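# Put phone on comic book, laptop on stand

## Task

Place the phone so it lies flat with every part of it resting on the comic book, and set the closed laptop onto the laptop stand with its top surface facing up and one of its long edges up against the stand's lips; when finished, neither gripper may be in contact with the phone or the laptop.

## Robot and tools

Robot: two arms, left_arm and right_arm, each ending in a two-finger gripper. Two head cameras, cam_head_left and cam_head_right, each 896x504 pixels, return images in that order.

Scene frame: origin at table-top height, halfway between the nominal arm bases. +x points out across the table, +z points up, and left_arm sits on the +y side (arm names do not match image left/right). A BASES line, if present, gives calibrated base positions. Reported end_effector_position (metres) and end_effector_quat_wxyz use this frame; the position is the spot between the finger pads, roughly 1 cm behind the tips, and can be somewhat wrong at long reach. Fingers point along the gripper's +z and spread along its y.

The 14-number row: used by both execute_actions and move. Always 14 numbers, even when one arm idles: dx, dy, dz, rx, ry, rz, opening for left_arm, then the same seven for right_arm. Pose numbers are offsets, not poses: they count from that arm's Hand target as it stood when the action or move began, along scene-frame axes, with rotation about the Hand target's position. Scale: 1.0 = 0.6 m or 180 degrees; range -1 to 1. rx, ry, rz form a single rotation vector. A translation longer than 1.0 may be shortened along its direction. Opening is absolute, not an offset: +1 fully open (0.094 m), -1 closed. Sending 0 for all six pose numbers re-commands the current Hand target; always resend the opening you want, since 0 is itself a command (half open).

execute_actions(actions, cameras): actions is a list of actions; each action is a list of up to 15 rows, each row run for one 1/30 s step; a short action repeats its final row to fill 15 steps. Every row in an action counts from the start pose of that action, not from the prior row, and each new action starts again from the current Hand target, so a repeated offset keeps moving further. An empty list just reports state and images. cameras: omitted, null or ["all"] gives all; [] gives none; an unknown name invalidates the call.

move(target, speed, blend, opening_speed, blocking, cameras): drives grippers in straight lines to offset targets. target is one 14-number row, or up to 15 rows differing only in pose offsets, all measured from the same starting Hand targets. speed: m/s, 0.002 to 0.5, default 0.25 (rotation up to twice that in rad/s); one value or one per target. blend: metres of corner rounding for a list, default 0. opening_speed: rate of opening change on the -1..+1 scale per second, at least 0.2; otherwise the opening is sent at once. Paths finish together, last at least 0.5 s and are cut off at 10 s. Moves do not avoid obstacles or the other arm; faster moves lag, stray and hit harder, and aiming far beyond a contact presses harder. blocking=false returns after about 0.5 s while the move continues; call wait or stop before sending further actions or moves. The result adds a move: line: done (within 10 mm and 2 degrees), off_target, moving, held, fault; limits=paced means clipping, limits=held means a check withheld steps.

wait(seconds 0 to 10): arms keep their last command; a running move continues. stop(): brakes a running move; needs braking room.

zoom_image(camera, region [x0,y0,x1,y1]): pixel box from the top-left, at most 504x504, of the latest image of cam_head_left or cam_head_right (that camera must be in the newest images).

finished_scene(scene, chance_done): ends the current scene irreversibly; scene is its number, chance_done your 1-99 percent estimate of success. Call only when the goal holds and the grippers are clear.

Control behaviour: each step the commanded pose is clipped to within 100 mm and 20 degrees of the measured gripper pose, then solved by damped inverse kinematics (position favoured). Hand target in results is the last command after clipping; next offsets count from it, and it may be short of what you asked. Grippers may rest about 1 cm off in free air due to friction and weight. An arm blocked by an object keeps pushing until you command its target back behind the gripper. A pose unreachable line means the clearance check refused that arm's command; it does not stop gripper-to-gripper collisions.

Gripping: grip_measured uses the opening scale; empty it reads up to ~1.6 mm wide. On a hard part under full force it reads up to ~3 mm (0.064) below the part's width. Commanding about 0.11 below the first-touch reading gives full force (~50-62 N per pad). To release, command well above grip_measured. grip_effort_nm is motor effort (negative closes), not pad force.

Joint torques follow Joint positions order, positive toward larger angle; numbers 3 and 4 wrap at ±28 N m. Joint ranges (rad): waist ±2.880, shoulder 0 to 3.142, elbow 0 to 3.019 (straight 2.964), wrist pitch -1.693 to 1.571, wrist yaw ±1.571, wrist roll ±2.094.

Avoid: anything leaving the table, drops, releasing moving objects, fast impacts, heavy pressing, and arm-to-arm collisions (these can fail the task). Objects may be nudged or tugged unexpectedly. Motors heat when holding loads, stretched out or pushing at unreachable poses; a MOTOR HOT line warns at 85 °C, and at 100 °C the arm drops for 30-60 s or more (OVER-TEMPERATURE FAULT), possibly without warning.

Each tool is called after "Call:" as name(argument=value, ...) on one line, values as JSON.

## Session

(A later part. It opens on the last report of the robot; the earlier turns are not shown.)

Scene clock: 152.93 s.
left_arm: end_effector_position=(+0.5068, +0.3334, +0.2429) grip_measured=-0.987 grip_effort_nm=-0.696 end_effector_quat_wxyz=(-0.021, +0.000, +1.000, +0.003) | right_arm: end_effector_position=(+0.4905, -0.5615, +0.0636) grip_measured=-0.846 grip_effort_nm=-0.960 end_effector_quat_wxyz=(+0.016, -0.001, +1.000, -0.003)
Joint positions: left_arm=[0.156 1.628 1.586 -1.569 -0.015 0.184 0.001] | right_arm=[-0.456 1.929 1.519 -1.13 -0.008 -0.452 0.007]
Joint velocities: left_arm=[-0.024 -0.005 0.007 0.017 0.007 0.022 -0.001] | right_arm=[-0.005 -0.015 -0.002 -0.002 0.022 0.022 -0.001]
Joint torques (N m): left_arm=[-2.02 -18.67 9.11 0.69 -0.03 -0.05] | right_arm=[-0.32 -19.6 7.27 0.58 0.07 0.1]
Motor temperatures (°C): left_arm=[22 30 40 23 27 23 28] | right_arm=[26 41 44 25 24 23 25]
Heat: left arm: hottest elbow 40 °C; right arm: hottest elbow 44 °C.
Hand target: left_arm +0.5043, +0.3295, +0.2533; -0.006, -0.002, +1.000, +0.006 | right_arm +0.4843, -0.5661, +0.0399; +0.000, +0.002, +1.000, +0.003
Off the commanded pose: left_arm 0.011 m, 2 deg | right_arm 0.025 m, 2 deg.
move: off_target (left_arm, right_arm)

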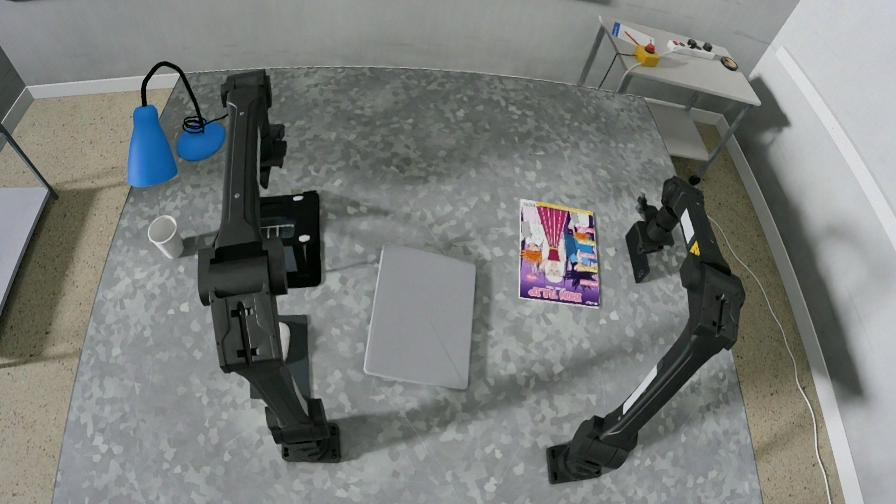

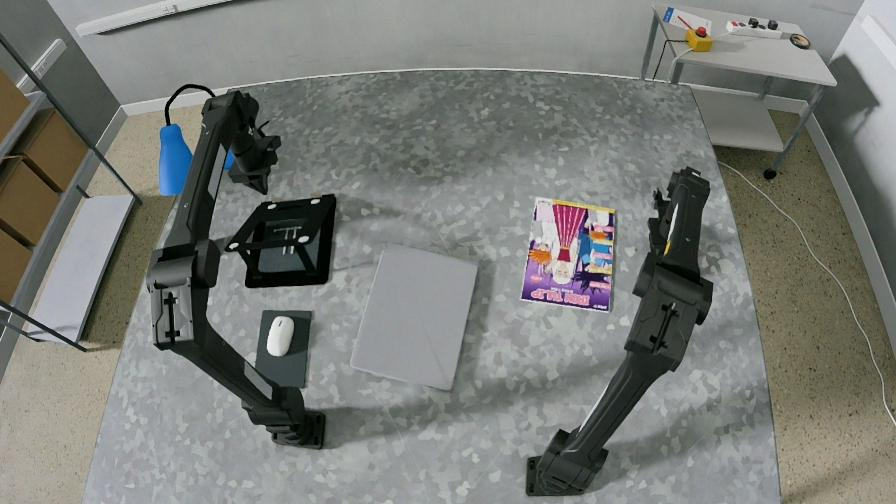

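Call:
move(target=[[0,0,0,0,0,0,-1,0,0,0.18,0,0,0,-0.9],[0,0,0,0,0,0,-1,0.02,0.18,0.28,0,0,0,-0.9]], speed=0.12, blend=0.03)

Call:
zoom_image(camera="cam_head_left", region=[500, 150, 700, 320])

Call:
zoom_image(camera="cam_head_right", region=[500, 150, 700, 320])

Scene clock: 171.57 s.
left_arm: end_effector_position=(+0.5068, +0.3334, +0.2429) grip_measured=-0.987 grip_effort_nm=-0.691 end_effector_quat_wxyz=(-0.021, +0.000, +1.000, +0.003) | right_arm: end_effector_position=(+0.4818, -0.4544, +0.1705) grip_measured=-0.849 grip_effort_nm=-1.033 end_effector_quat_wxyz=(-0.039, +0.001, +0.999, +0.016)
Joint positions: left_arm=[0.156 1.628 1.586 -1.569 -0.015 0.184 0.001] | right_arm=[-0.281 1.801 1.622 -1.474 -0.01 -0.274 0.007]
Joint velocities: left_arm=[0.015 0.015 0.002 -0.017 0.037 0.022 0.001] | right_arm=[0.005 -0.015 -0.002 -0.007 0.007 0.11 0]
Joint torques (N m): left_arm=[-1.9 -19.14 9.17 0.58 0 -0.09] | right_arm=[1.03 -23.36 13.29 -0.35 0.08 0.22]
Motor temperatures (°C): left_arm=[22 30 39 23 27 23 28] | right_arm=[26 41 45 25 24 23 26]
Heat: left arm: hottest elbow 39 °C; right arm: hottest elbow 45 °C.
Hand target: left_arm +0.5043, +0.3295, +0.2533; -0.006, -0.002, +1.000, +0.006 | right_arm +0.5002, -0.4563, +0.2068; -0.001, +0.001, +1.000, +0.004
Off the commanded pose: left_arm 0.011 m, 2 deg | right_arm 0.040 m, 5 deg.
move: off_target (left_arm, right_arm)

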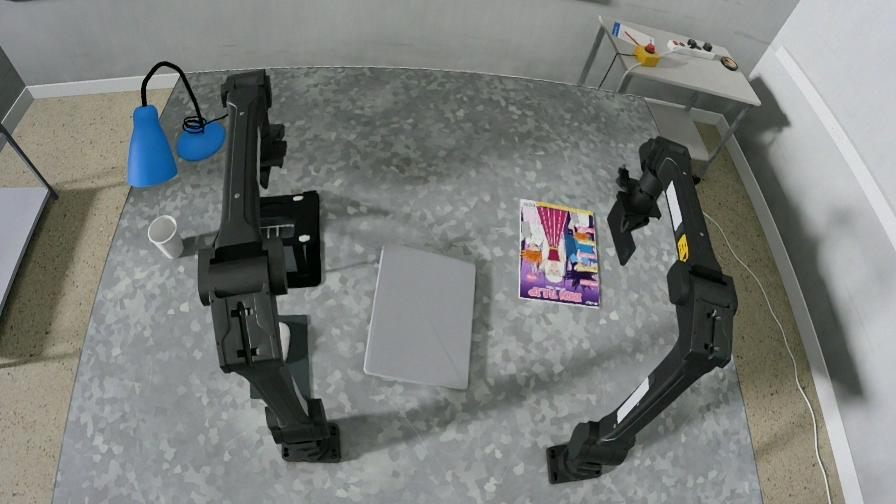

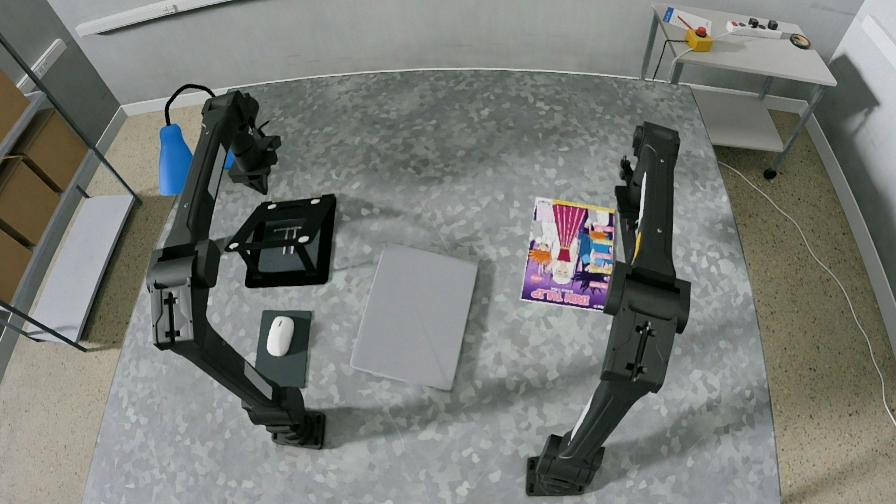

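Scaled by 2.520.

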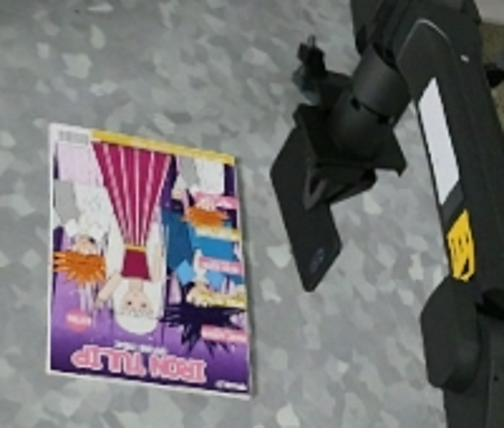

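Scaled by 2.520.

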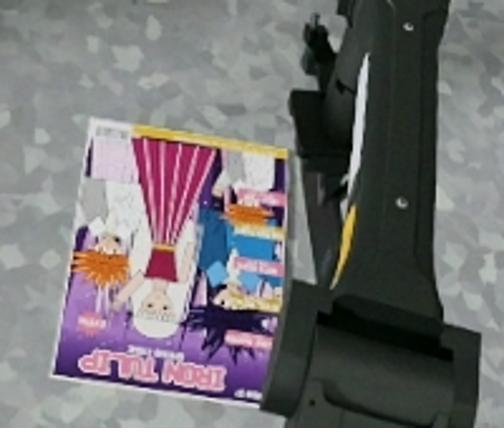

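Call:
move(target=[0,0,0,0,0,0,-1,0.0,0.05,0.05,0.3047,-0.0267,-0.0512,-0.9], speed=0.15)

Call:
zoom_image(camera="cam_head_left", region=[500, 150, 700, 320])

Call:
zoom_image(camera="cam_head_right", region=[500, 150, 700, 320])

Scene clock: 181.17 s.
left_arm: end_effector_position=(+0.5068, +0.3334, +0.2429) grip_measured=-0.987 grip_effort_nm=-0.696 end_effector_quat_wxyz=(-0.021, +0.000, +1.000, +0.003) | right_arm: end_effector_position=(+0.4980, -0.4203, +0.2467) grip_measured=-0.849 grip_effort_nm=-1.043 end_effector_quat_wxyz=(+0.078, +0.084, +0.889, +0.444)
Joint positions: left_arm=[0.156 1.628 1.586 -1.569 -0.015 0.184 0.001] | right_arm=[-0.463 1.837 1.686 -1.669 -0.911 -0.391 0.007]
Joint velocities: left_arm=[-0.005 0.005 -0.007 0.002 0.11 -0.022 0] | right_arm=[-0.005 -0.005 -0.002 -0.002 0.007 -0.066 0]
Joint torques (N m): left_arm=[-2.08 -18.2 9.31 0.57 -0.01 -0.12] | right_arm=[-0.32 -19.02 8.98 -0.66 -0.78 0.04]
Motor temperatures (°C): left_arm=[22 30 39 23 27 23 28] | right_arm=[26 42 47 25 24 23 27]
Heat: left arm: hottest elbow 39 °C; right arm: hottest elbow 47 °C.
Hand target: left_arm +0.5043, +0.3295, +0.2533; -0.006, -0.002, +1.000, +0.006 | right_arm +0.5004, -0.4275, +0.2378; +0.046, +0.079, +0.882, +0.462
Off the commanded pose: left_arm 0.011 m, 2 deg | right_arm 0.012 m, 5 deg.
joint sent to its limit (right arm) — joint 4 (wrist pitch), lower limit. The joint targets are off in orientation, not in position.
move: off_target (left_arm, right_arm)

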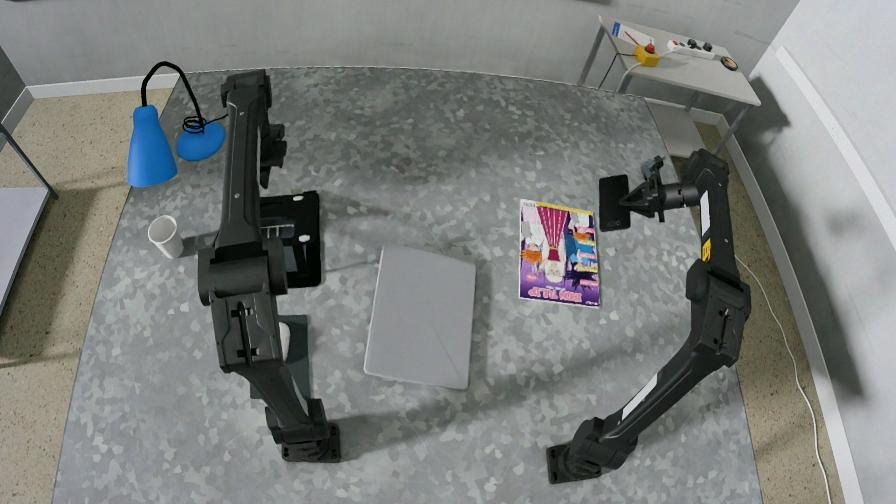

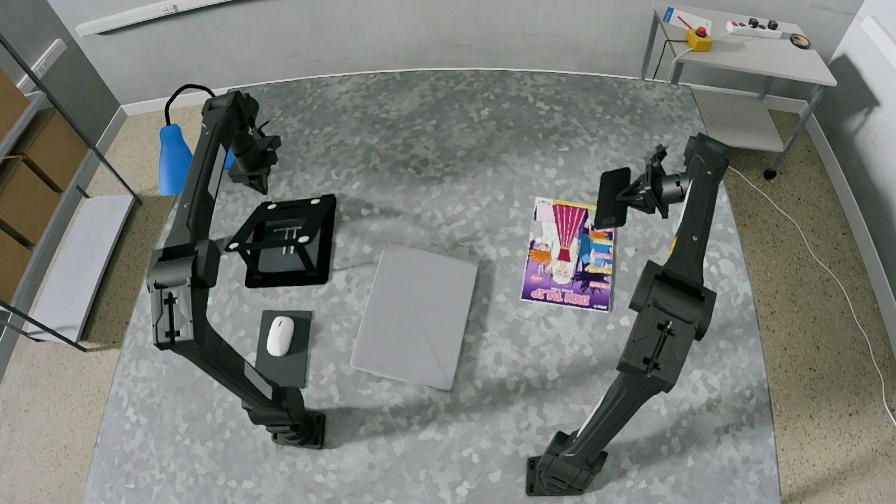

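Scaled by 2.520.

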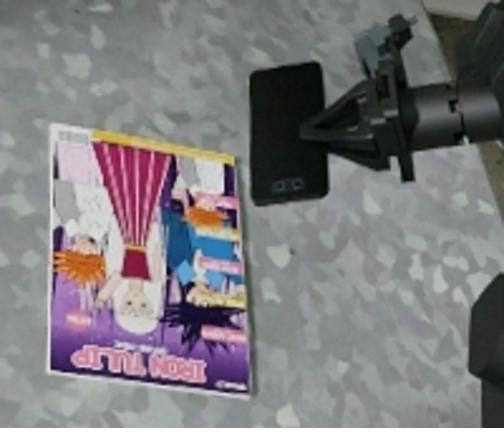

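Scaled by 2.520.

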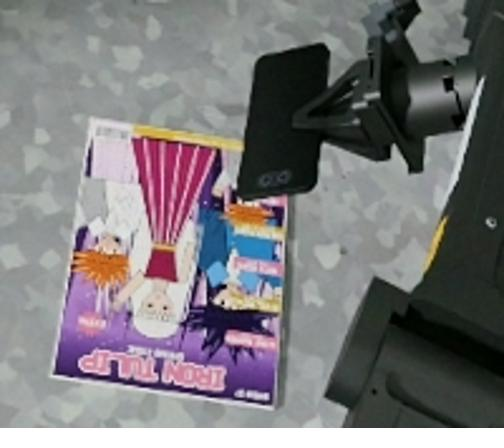

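Call:
move(target=[0,0,0,0,0,0,-1,-0.05,0.14,-0.17,0,0,0,-0.9], speed=0.15)

Call:
zoom_image(camera="cam_head_left", region=[500, 150, 700, 320])

Call:
zoom_image(camera="cam_head_right", region=[500, 150, 700, 320])

Scene clock: 189.97 s.
left_arm: end_effector_position=(+0.5068, +0.3334, +0.2429) grip_measured=-0.987 grip_effort_nm=-0.701 end_effector_quat_wxyz=(-0.021, +0.000, +1.000, +0.003) | right_arm: end_effector_position=(+0.4687, -0.3491, +0.1267) grip_measured=-0.849 grip_effort_nm=-1.033 end_effector_quat_wxyz=(+0.037, +0.084, +0.882, +0.462)
Joint positions: left_arm=[0.156 1.628 1.586 -1.569 -0.015 0.184 0.001] | right_arm=[-0.362 1.837 1.341 -1.329 -0.941 -0.296 0.007]
Joint velocities: left_arm=[0.015 -0.005 0.002 -0.012 -0.022 0.066 0.001] | right_arm=[0.005 0.005 -0.007 0.002 0.095 -0.066 -0.001]
Joint torques (N m): left_arm=[-1.61 -18.61 9.25 0.69 0 -0.08] | right_arm=[1.08 -21.71 6.63 0.01 -0.78 0.13]
Motor temperatures (°C): left_arm=[22 30 39 23 27 23 28] | right_arm=[26 41 46 25 25 23 27]
Heat: left arm: hottest elbow 39 °C; right arm: hottest elbow 46 °C.
Hand target: left_arm +0.5043, +0.3295, +0.2533; -0.006, -0.002, +1.000, +0.006 | right_arm +0.4679, -0.3435, +0.1362; +0.045, +0.079, +0.882, +0.463
Off the commanded pose: left_arm 0.011 m, 2 deg | right_arm 0.011 m, 1 deg.
move: off_target (left_arm, right_arm)

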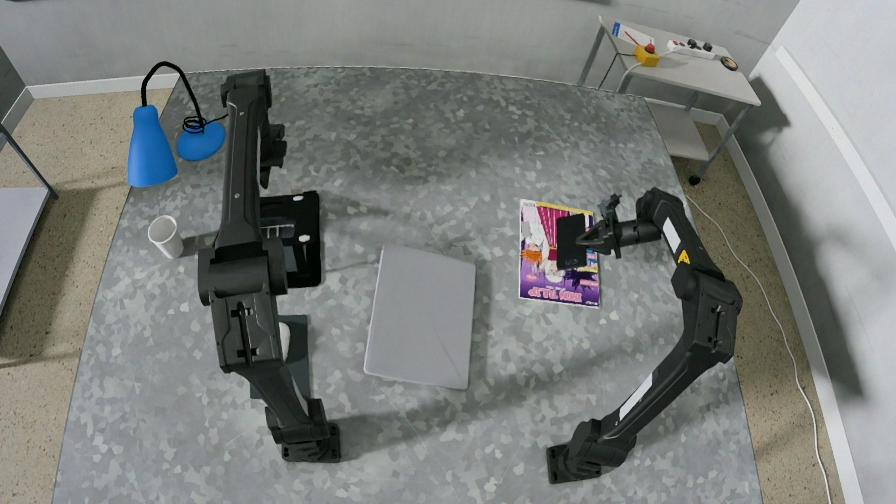

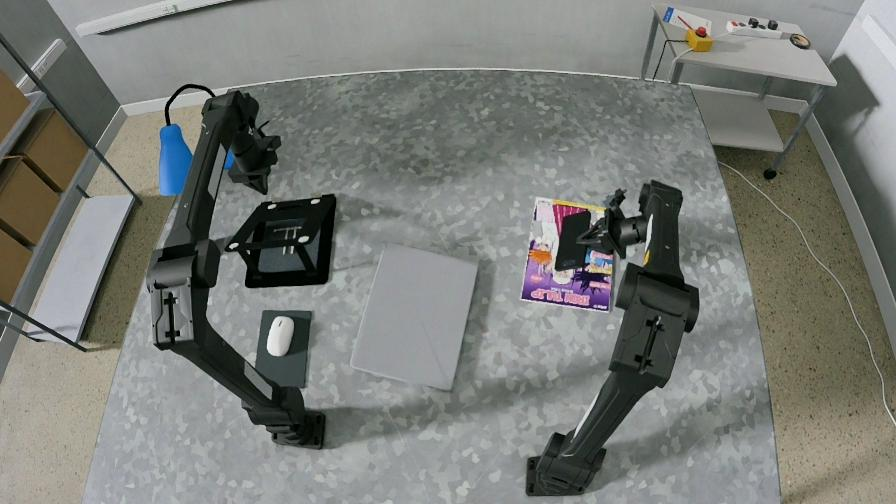

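Scaled by 2.520.

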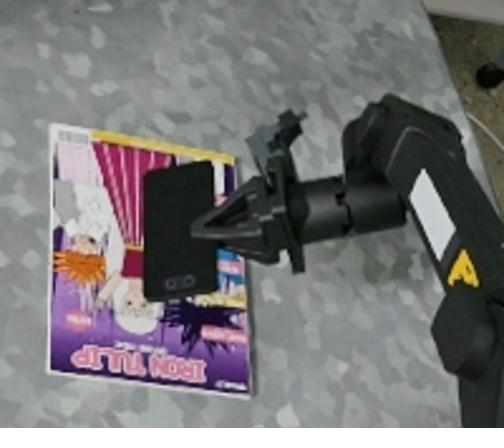

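Scaled by 2.520.

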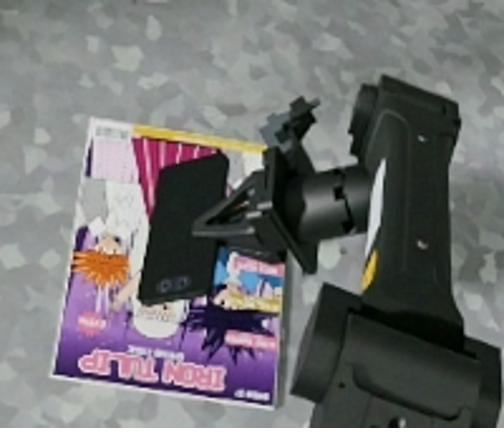

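Call:
move(target=[0,0,0,0,0,0,-1,0,-0.015,-0.11,0.045,0,0,-0.9], speed=0.1)

Call:
zoom_image(camera="cam_head_left", region=[500, 180, 640, 320])

Call:
zoom_image(camera="cam_head_right", region=[500, 180, 640, 320])

Scene clock: 198.40 s.
left_arm: end_effector_position=(+0.5068, +0.3334, +0.2429) grip_measured=-0.987 grip_effort_nm=-0.691 end_effector_quat_wxyz=(-0.021, +0.000, +1.000, +0.003) | right_arm: end_effector_position=(+0.4666, -0.3490, +0.0771) grip_measured=-0.849 grip_effort_nm=-1.038 end_effector_quat_wxyz=(+0.042, +0.077, +0.850, +0.519)
Joint positions: left_arm=[0.156 1.628 1.586 -1.569 -0.015 0.184 0.001] | right_arm=[-0.386 1.96 1.312 -1.304 -1.054 -0.422 0.007]
Joint velocities: left_arm=[-0.015 -0.005 0.012 -0.002 -0.022 0.037 -0.001] | right_arm=[-0.015 0.005 0.007 -0.012 -0.051 0.007 0]
Joint torques (N m): left_arm=[-1.96 -18.9 9.17 0.53 -0.01 -0.05] | right_arm=[-0.15 -19.08 6.34 -0.49 -0.79 0.03]
Motor temperatures (°C): left_arm=[22 30 39 23 27 23 28] | right_arm=[26 41 45 25 25 23 27]
Heat: left arm: hottest elbow 39 °C; right arm: hottest elbow 45 °C.
Hand target: left_arm +0.5043, +0.3295, +0.2533; -0.006, -0.002, +1.000, +0.006 | right_arm +0.4663, -0.3533, +0.0702; +0.041, +0.083, +0.847, +0.524
Off the commanded pose: left_arm 0.011 m, 2 deg | right_arm 0.008 m, 1 deg.
move: off_target (left_arm)

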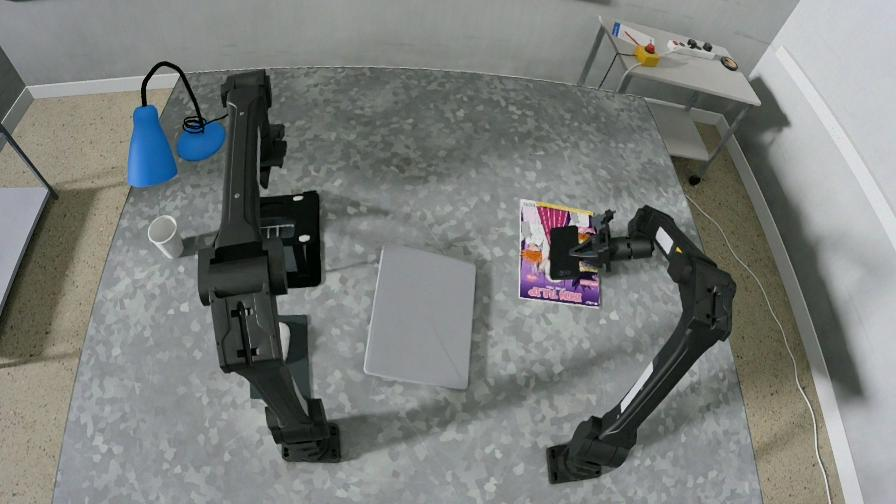

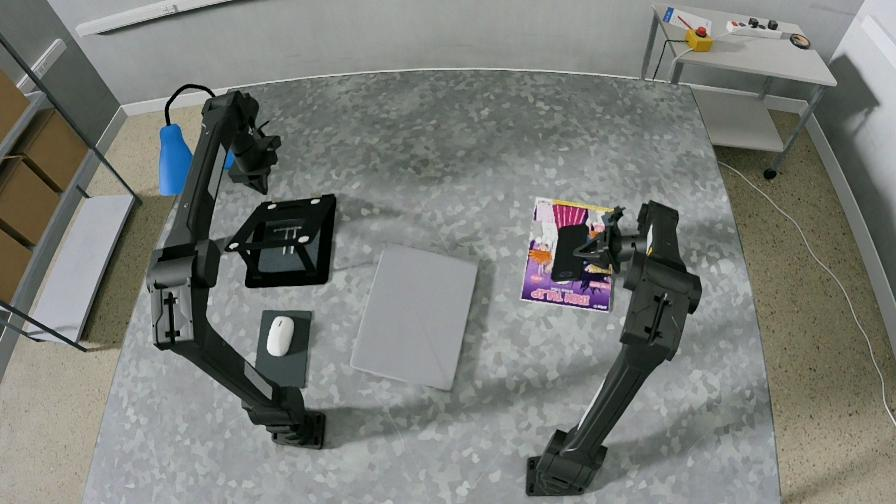

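Scaled by 3.600.

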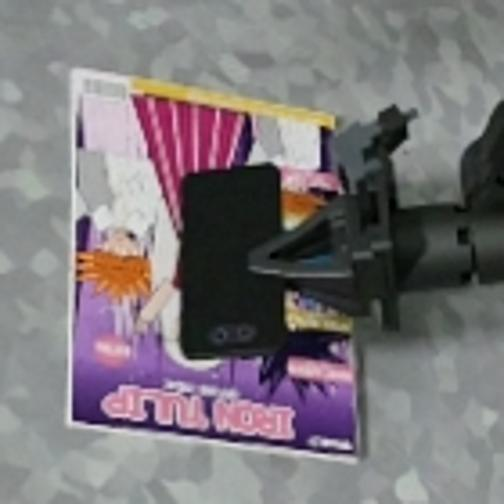

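Scaled by 3.600.

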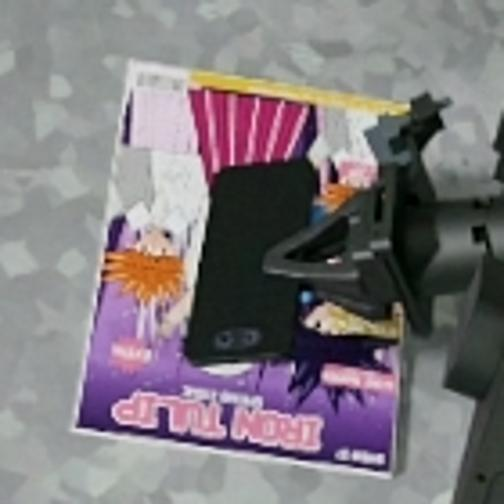

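Call:
move(target=[0,0,0,0,0,0,-1,0,0,-0.06,0,0,0,-0.9], speed=0.08)

Call:
zoom_image(camera="cam_head_left", region=[500, 180, 640, 320])

Call:
zoom_image(camera="cam_head_right", region=[500, 180, 640, 320])

Scene clock: 202.83 s.
left_arm: end_effector_position=(+0.5068, +0.3334, +0.2429) grip_measured=-0.987 grip_effort_nm=-0.696 end_effector_quat_wxyz=(-0.021, +0.000, +1.000, +0.003) | right_arm: end_effector_position=(+0.4674, -0.3495, +0.0443) grip_measured=-0.849 grip_effort_nm=-1.038 end_effector_quat_wxyz=(+0.042, +0.077, +0.850, +0.519)
Joint positions: left_arm=[0.156 1.628 1.586 -1.569 -0.015 0.184 0.001] | right_arm=[-0.386 2.017 1.299 -1.237 -1.054 -0.425 0.007]
Joint velocities: left_arm=[0.005 0.005 -0.002 0.012 -0.051 0.007 0] | right_arm=[-0.005 0.005 0.002 -0.007 -0.037 -0.022 0]
Joint torques (N m): left_arm=[-1.9 -18.84 9.14 0.88 -0.03 -0.11] | right_arm=[-0.21 -19.6 5.64 -0.17 -0.78 0.01]
Motor temperatures (°C): left_arm=[22 30 39 23 27 23 28] | right_arm=[26 41 45 25 25 23 27]
Heat: left arm: hottest elbow 39 °C; right arm: hottest elbow 45 °C.
Hand target: left_arm +0.5043, +0.3295, +0.2533; -0.006, -0.002, +1.000, +0.006 | right_arm +0.4653, -0.3534, +0.0341; +0.041, +0.083, +0.847, +0.524
Off the commanded pose: left_arm 0.011 m, 2 deg | right_arm 0.011 m, 1 deg.
move: off_target (left_arm, right_arm)

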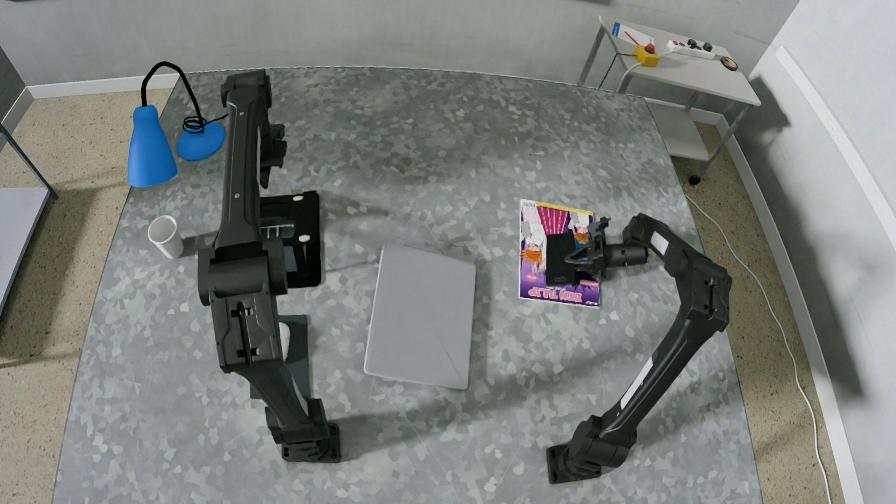

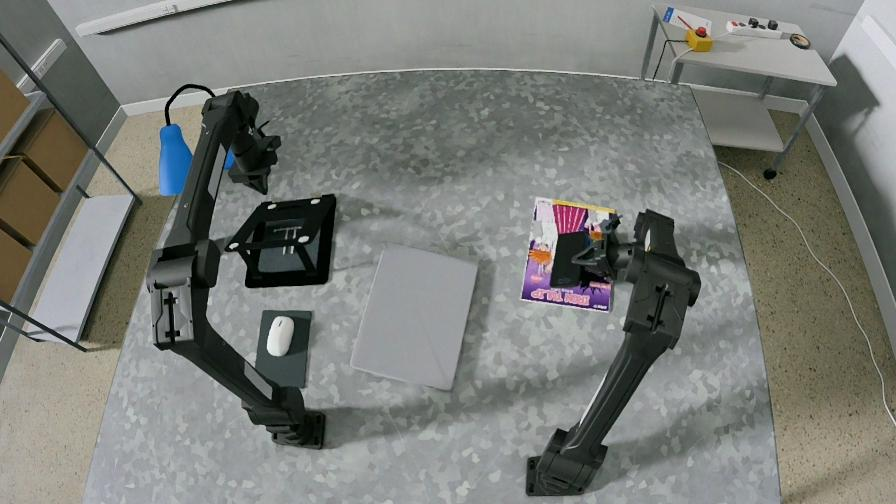

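Scaled by 3.600.

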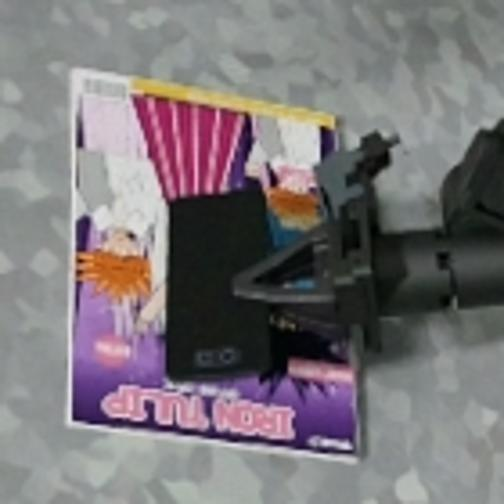

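Scaled by 3.600.

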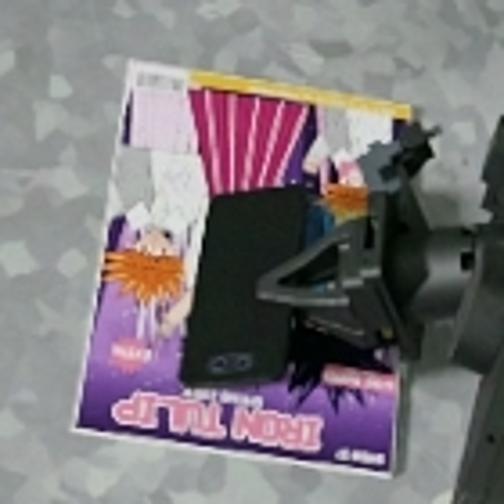

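Call:
move(target=[0,0,0,0,0,0,-1,0.03,0,-0.02,0,0,0,-0.9], speed=0.06, cameras=[])

Call:
move(target=[0,0,0,0,0,0,-1,0,0,-0.015,0,0,0,-0.9], speed=0.04)

Call:
zoom_image(camera="cam_head_left", region=[500, 180, 640, 320])

Call:
zoom_image(camera="cam_head_right", region=[500, 180, 640, 320])

Scene clock: 207.67 s.
left_arm: end_effector_position=(+0.5068, +0.3334, +0.2429) grip_measured=-0.987 grip_effort_nm=-0.701 end_effector_quat_wxyz=(-0.021, +0.000, +1.000, +0.003) | right_arm: end_effector_position=(+0.4701, -0.3489, +0.0391) grip_measured=-0.849 grip_effort_nm=-1.033 end_effector_quat_wxyz=(+0.047, +0.078, +0.846, +0.526)
Joint positions: left_arm=[0.156 1.628 1.586 -1.569 -0.015 0.184 0.001] | right_arm=[-0.386 2.032 1.299 -1.219 -1.074 -0.426 0.007]
Joint velocities: left_arm=[-0.015 -0.005 0.002 0.002 -0.081 -0.051 0] | right_arm=[-0.005 -0.024 -0.012 0.007 -0.037 -0.081 -0.001]
Joint torques (N m): left_arm=[-2.61 -18.78 9.09 0.58 -0.01 -0.04] | right_arm=[0.62 -16.85 8.88 -0.05 -0.25 0.22]
Motor temperatures (°C): left_arm=[22 30 39 23 27 23 28] | right_arm=[26 42 45 25 25 23 27]
Heat: left arm: hottest elbow 39 °C; right arm: hottest elbow 45 °C.
Hand target: left_arm +0.5043, +0.3295, +0.2533; -0.006, -0.002, +1.000, +0.006 | right_arm +0.4830, -0.3535, +0.0218; +0.041, +0.083, +0.847, +0.524
Off the commanded pose: left_arm 0.011 m, 2 deg | right_arm 0.022 m, 1 deg.
move: off_target (left_arm, right_arm)
No camera images: "cameras" was empty.

Scene clock: 208.43 s.
left_arm: end_effector_position=(+0.5068, +0.3334, +0.2429) grip_measured=-0.987 grip_effort_nm=-0.696 end_effector_quat_wxyz=(-0.021, +0.000, +1.000, +0.003) | right_arm: end_effector_position=(+0.4722, -0.3491, +0.0366) grip_measured=-0.849 grip_effort_nm=-1.038 end_effector_quat_wxyz=(+0.054, +0.074, +0.845, +0.527)
Joint positions: left_arm=[0.156 1.628 1.586 -1.569 -0.015 0.184 0.001] | right_arm=[-0.386 2.038 1.299 -1.205 -1.081 -0.432 0.007]
Joint velocities: left_arm=[-0.005 -0.015 -0.002 -0.007 -0.081 -0.022 0] | right_arm=[-0.015 -0.015 -0.007 -0.002 0.066 -0.007 -0.001]
Joint torques (N m): left_arm=[-1.79 -18.84 9.32 0.61 0.03 -0.09] | right_arm=[0.67 -16.21 8.58 0.31 -0.06 0.32]
Motor temperatures (°C): left_arm=[22 30 39 23 27 23 28] | right_arm=[26 42 45 25 25 23 27]
Heat: left arm: hottest elbow 39 °C; right arm: hottest elbow 45 °C.
Hand target: left_arm +0.5043, +0.3295, +0.2533; -0.006, -0.002, +1.000, +0.006 | right_arm +0.4828, -0.3536, +0.0128; +0.041, +0.083, +0.847, +0.524
Off the commanded pose: left_arm 0.011 m, 2 deg | right_arm 0.027 m, 2 deg.
move: off_target (left_arm, right_arm)

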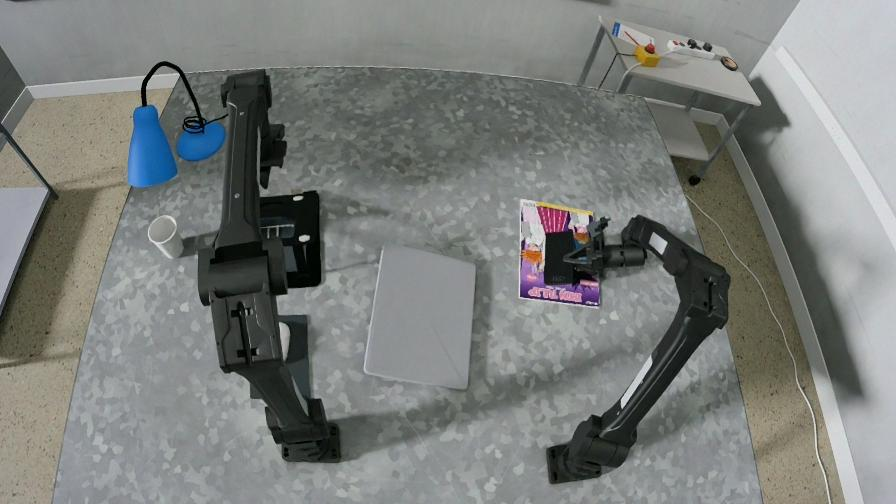

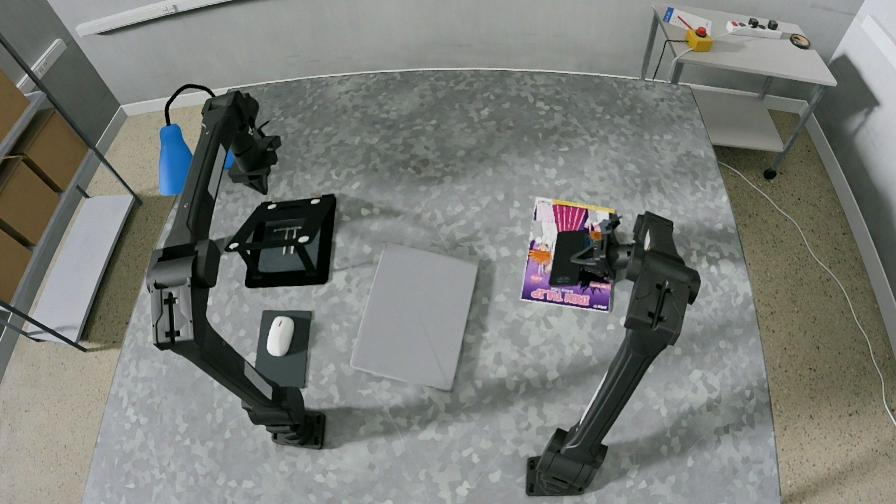

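Scaled by 3.600.

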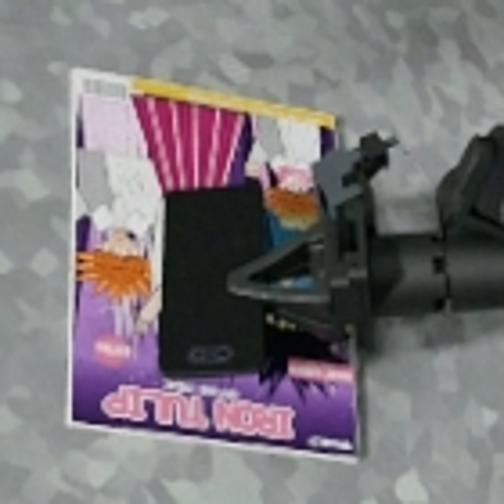

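Scaled by 3.600.

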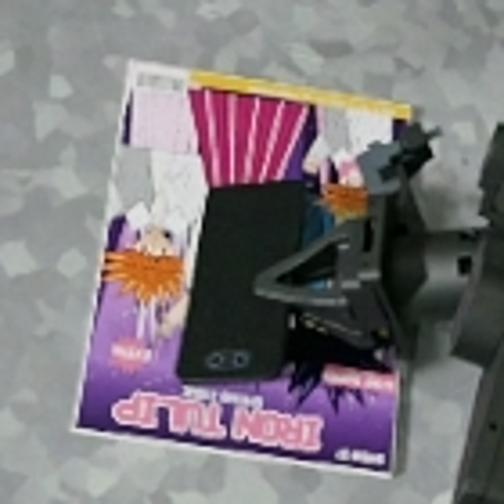

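Call:
move(target=[0,0,0,0,0,0,-1,-0.015,0,0.025,0,0,0,-0.5], speed=0.04, opening_speed=0.3)

Call:
zoom_image(camera="cam_head_left", region=[500, 180, 640, 320])

Call:
zoom_image(camera="cam_head_right", region=[500, 180, 640, 320])

Scene clock: 213.07 s.
left_arm: end_effector_position=(+0.5068, +0.3334, +0.2429) grip_measured=-0.987 grip_effort_nm=-0.696 end_effector_quat_wxyz=(-0.021, +0.000, +1.000, +0.003) | right_arm: end_effector_position=(+0.4709, -0.3500, +0.0342) grip_measured=-0.502 grip_effort_nm=0.061 end_effector_quat_wxyz=(+0.050, +0.073, +0.849, +0.521)
Joint positions: left_arm=[0.156 1.628 1.586 -1.569 -0.015 0.184 0.001] | right_arm=[-0.386 2.038 1.299 -1.204 -1.065 -0.43 0.023]
Joint velocities: left_arm=[-0.005 -0.005 0.002 0.022 -0.022 -0.022 -0.001] | right_arm=[0.005 0.015 -0.012 0.007 0.081 -0.037 0]
Joint torques (N m): left_arm=[-2.32 -18.49 9.24 0.61 0 -0.07] | right_arm=[0.26 -19.19 7.28 -0.84 -0.5 0.16]
Motor temperatures (°C): left_arm=[22 30 39 23 27 23 28] | right_arm=[26 42 45 25 25 23 27]
Heat: left arm: hottest elbow 39 °C; right arm: hottest elbow 45 °C.
Hand target: left_arm +0.5043, +0.3295, +0.2533; -0.006, -0.002, +1.000, +0.006 | right_arm +0.4741, -0.3535, +0.0278; +0.041, +0.083, +0.847, +0.524
Off the commanded pose: left_arm 0.011 m, 2 deg | right_arm 0.008 m, 2 deg.
move: off_target (left_arm)

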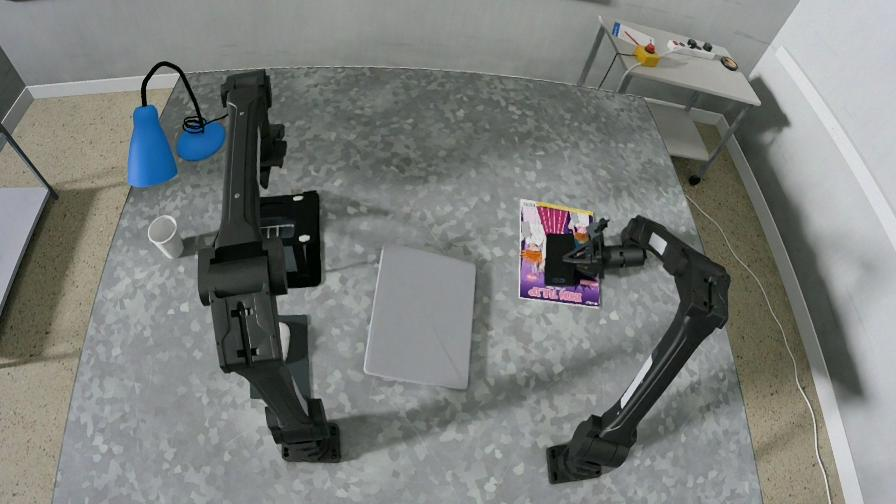

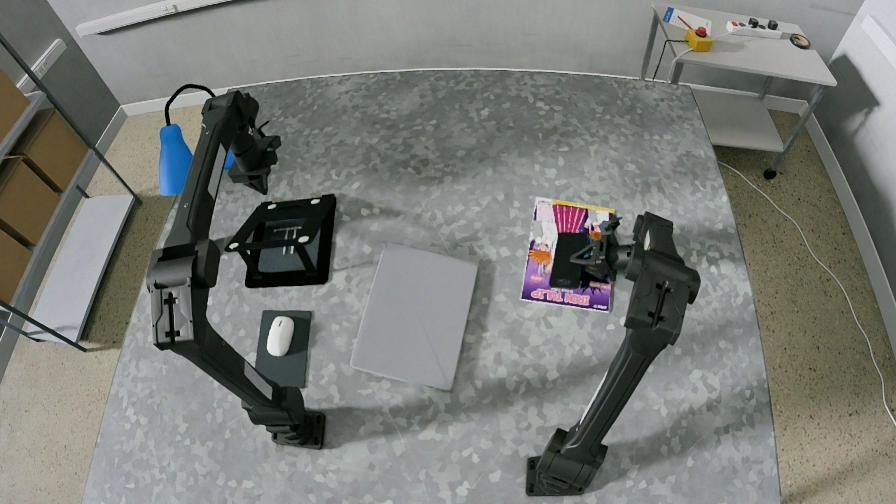

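Scaled by 3.600.

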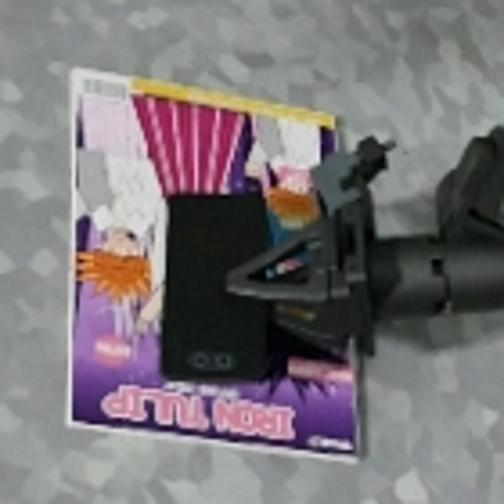

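Scaled by 3.600.

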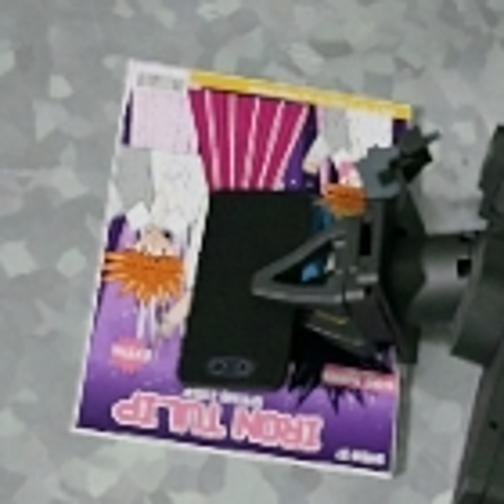

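Call:
move(target=[0,0,0,0,0,0,-1,0,0,0.005,0,0,0,-0.2], speed=0.04, opening_speed=0.3)

Call:
zoom_image(camera="cam_head_left", region=[500, 180, 640, 320])

Call:
zoom_image(camera="cam_head_right", region=[500, 180, 640, 320])

Scene clock: 218.33 s.
left_arm: end_effector_position=(+0.5068, +0.3334, +0.2429) grip_measured=-0.987 grip_effort_nm=-0.696 end_effector_quat_wxyz=(-0.021, +0.000, +1.000, +0.003) | right_arm: end_effector_position=(+0.4700, -0.3496, +0.0346) grip_measured=-0.202 grip_effort_nm=0.056 end_effector_quat_wxyz=(+0.047, +0.075, +0.848, +0.522)
Joint positions: left_arm=[0.156 1.628 1.586 -1.569 -0.015 0.184 0.001] | right_arm=[-0.386 2.038 1.299 -1.211 -1.065 -0.429 0.037]
Joint velocities: left_arm=[0.005 -0.005 -0.012 -0.002 0.066 -0.022 -0.001] | right_arm=[0.005 -0.015 0.007 0.002 0.022 0.081 0]
Joint torques (N m): left_arm=[-2.2 -18.73 9.16 0.68 -0.01 -0.05] | right_arm=[0.32 -19.55 7.38 -0.88 -0.5 0.16]
Motor temperatures (°C): left_arm=[22 30 39 23 27 23 28] | right_arm=[26 41 45 25 25 23 27]
Heat: left arm: hottest elbow 39 °C; right arm: hottest elbow 45 °C.
Hand target: left_arm +0.5043, +0.3295, +0.2533; -0.006, -0.002, +1.000, +0.006 | right_arm +0.4742, -0.3535, +0.0308; +0.041, +0.083, +0.847, +0.524
Off the commanded pose: left_arm 0.011 m, 2 deg | right_arm 0.007 m, 1 deg.
move: off_target (left_arm)

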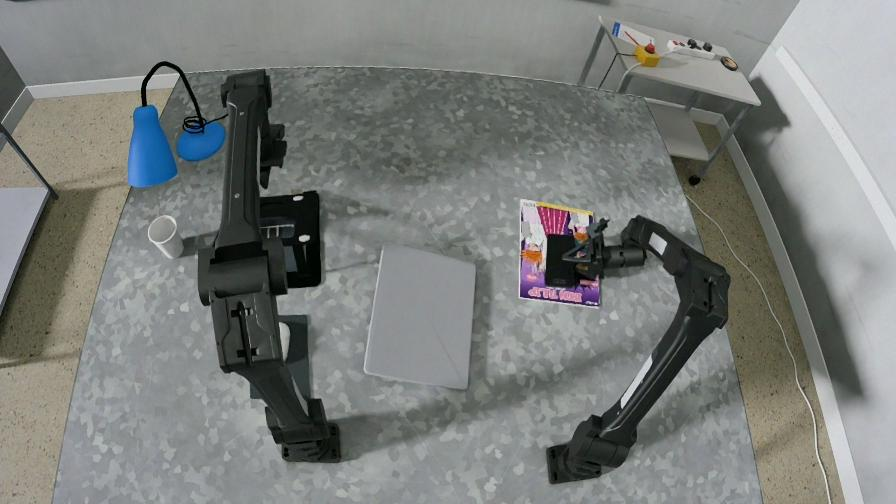

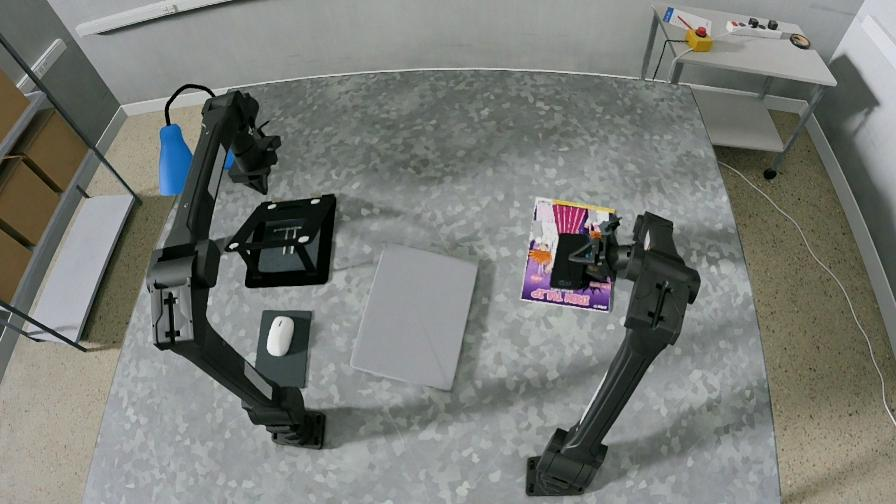

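Scaled by 3.600.

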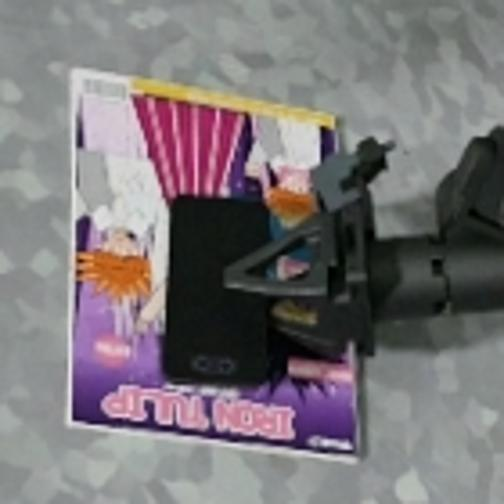

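Scaled by 3.600.

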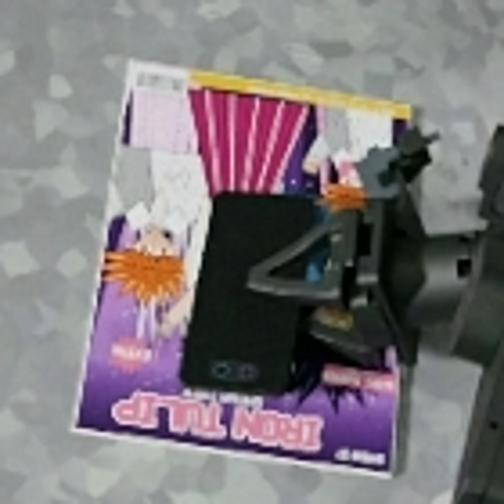

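Call:
move(target=[0,0,0,0,0,0,-1,-0.02,-0.15,0.015,0,0,0,-0.2], speed=0.08)

Call:
zoom_image(camera="cam_head_left", region=[500, 180, 640, 320])

Call:
zoom_image(camera="cam_head_right", region=[500, 180, 640, 320])

Scene clock: 222.30 s.
left_arm: end_effector_position=(+0.5068, +0.3334, +0.2429) grip_measured=-0.987 grip_effort_nm=-0.696 end_effector_quat_wxyz=(-0.021, +0.000, +1.000, +0.003) | right_arm: end_effector_position=(+0.4539, -0.4342, +0.0489) grip_measured=-0.201 grip_effort_nm=0.056 end_effector_quat_wxyz=(+0.043, +0.083, +0.848, +0.522)
Joint positions: left_arm=[0.156 1.628 1.586 -1.569 -0.015 0.184 0.001] | right_arm=[-0.546 2.102 1.438 -1.515 -0.988 -0.68 0.038]
Joint velocities: left_arm=[-0.015 -0.005 -0.017 0.007 -0.051 -0.037 0.001] | right_arm=[-0.015 -0.024 0.002 -0.002 -0.022 0.007 0]
Joint torques (N m): left_arm=[-1.67 -19.02 9.2 0.68 0.01 -0.1] | right_arm=[0.15 -19.43 9.14 -1.21 -0.34 -0.04]
Motor temperatures (°C): left_arm=[22 30 39 23 27 23 28] | right_arm=[26 41 45 25 25 23 26]
Heat: left arm: hottest elbow 39 °C; right arm: hottest elbow 45 °C.
Hand target: left_arm +0.5043, +0.3295, +0.2533; -0.006, -0.002, +1.000, +0.006 | right_arm +0.4629, -0.4438, +0.0402; +0.042, +0.084, +0.847, +0.523
Off the commanded pose: left_arm 0.011 m, 2 deg | right_arm 0.015 m, 0 deg.
move: off_target (left_arm, right_arm)

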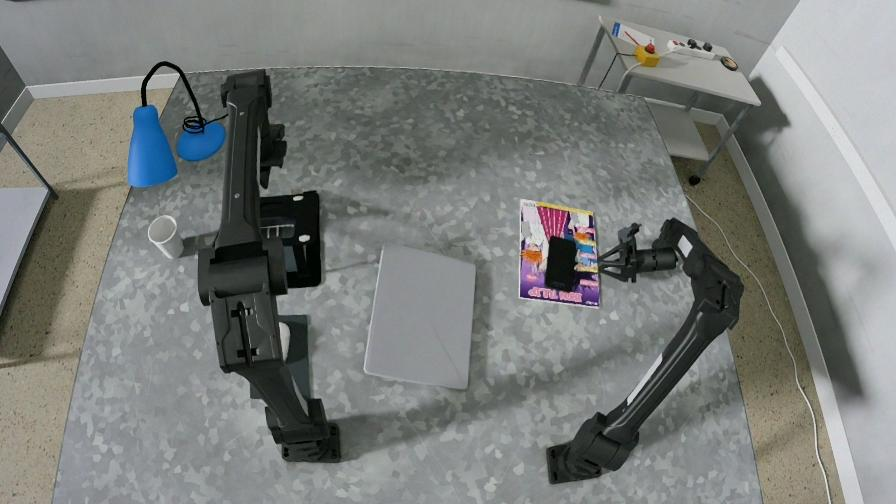

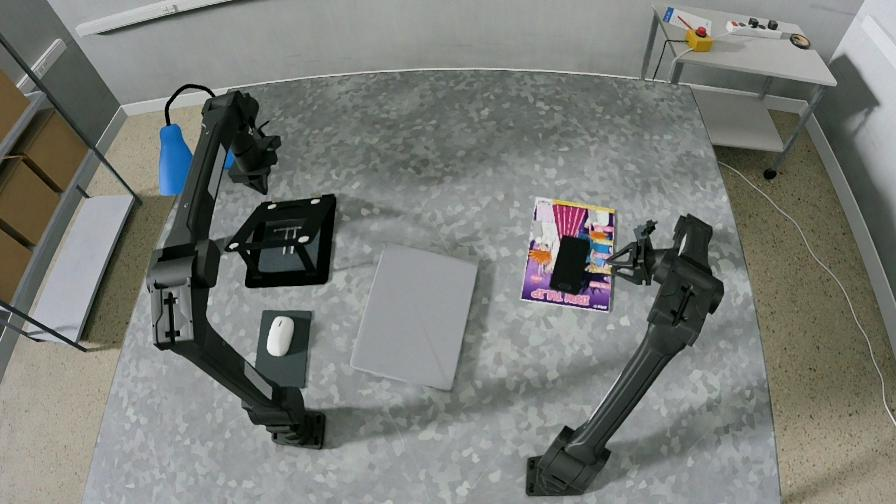

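Scaled by 3.600.

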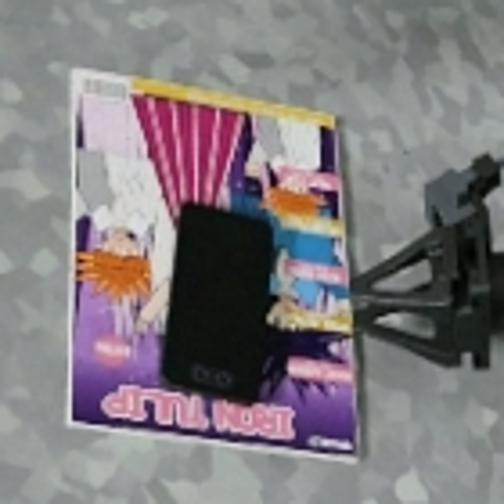

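Scaled by 3.600.

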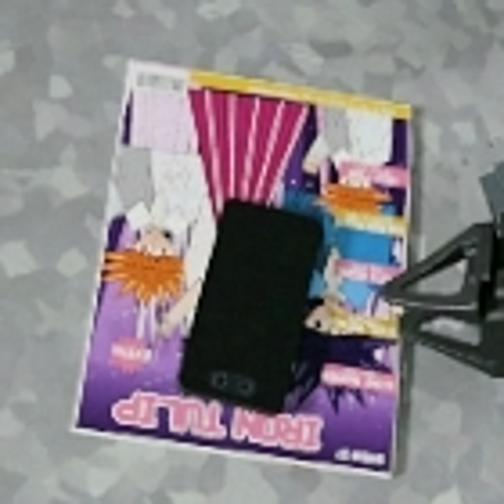

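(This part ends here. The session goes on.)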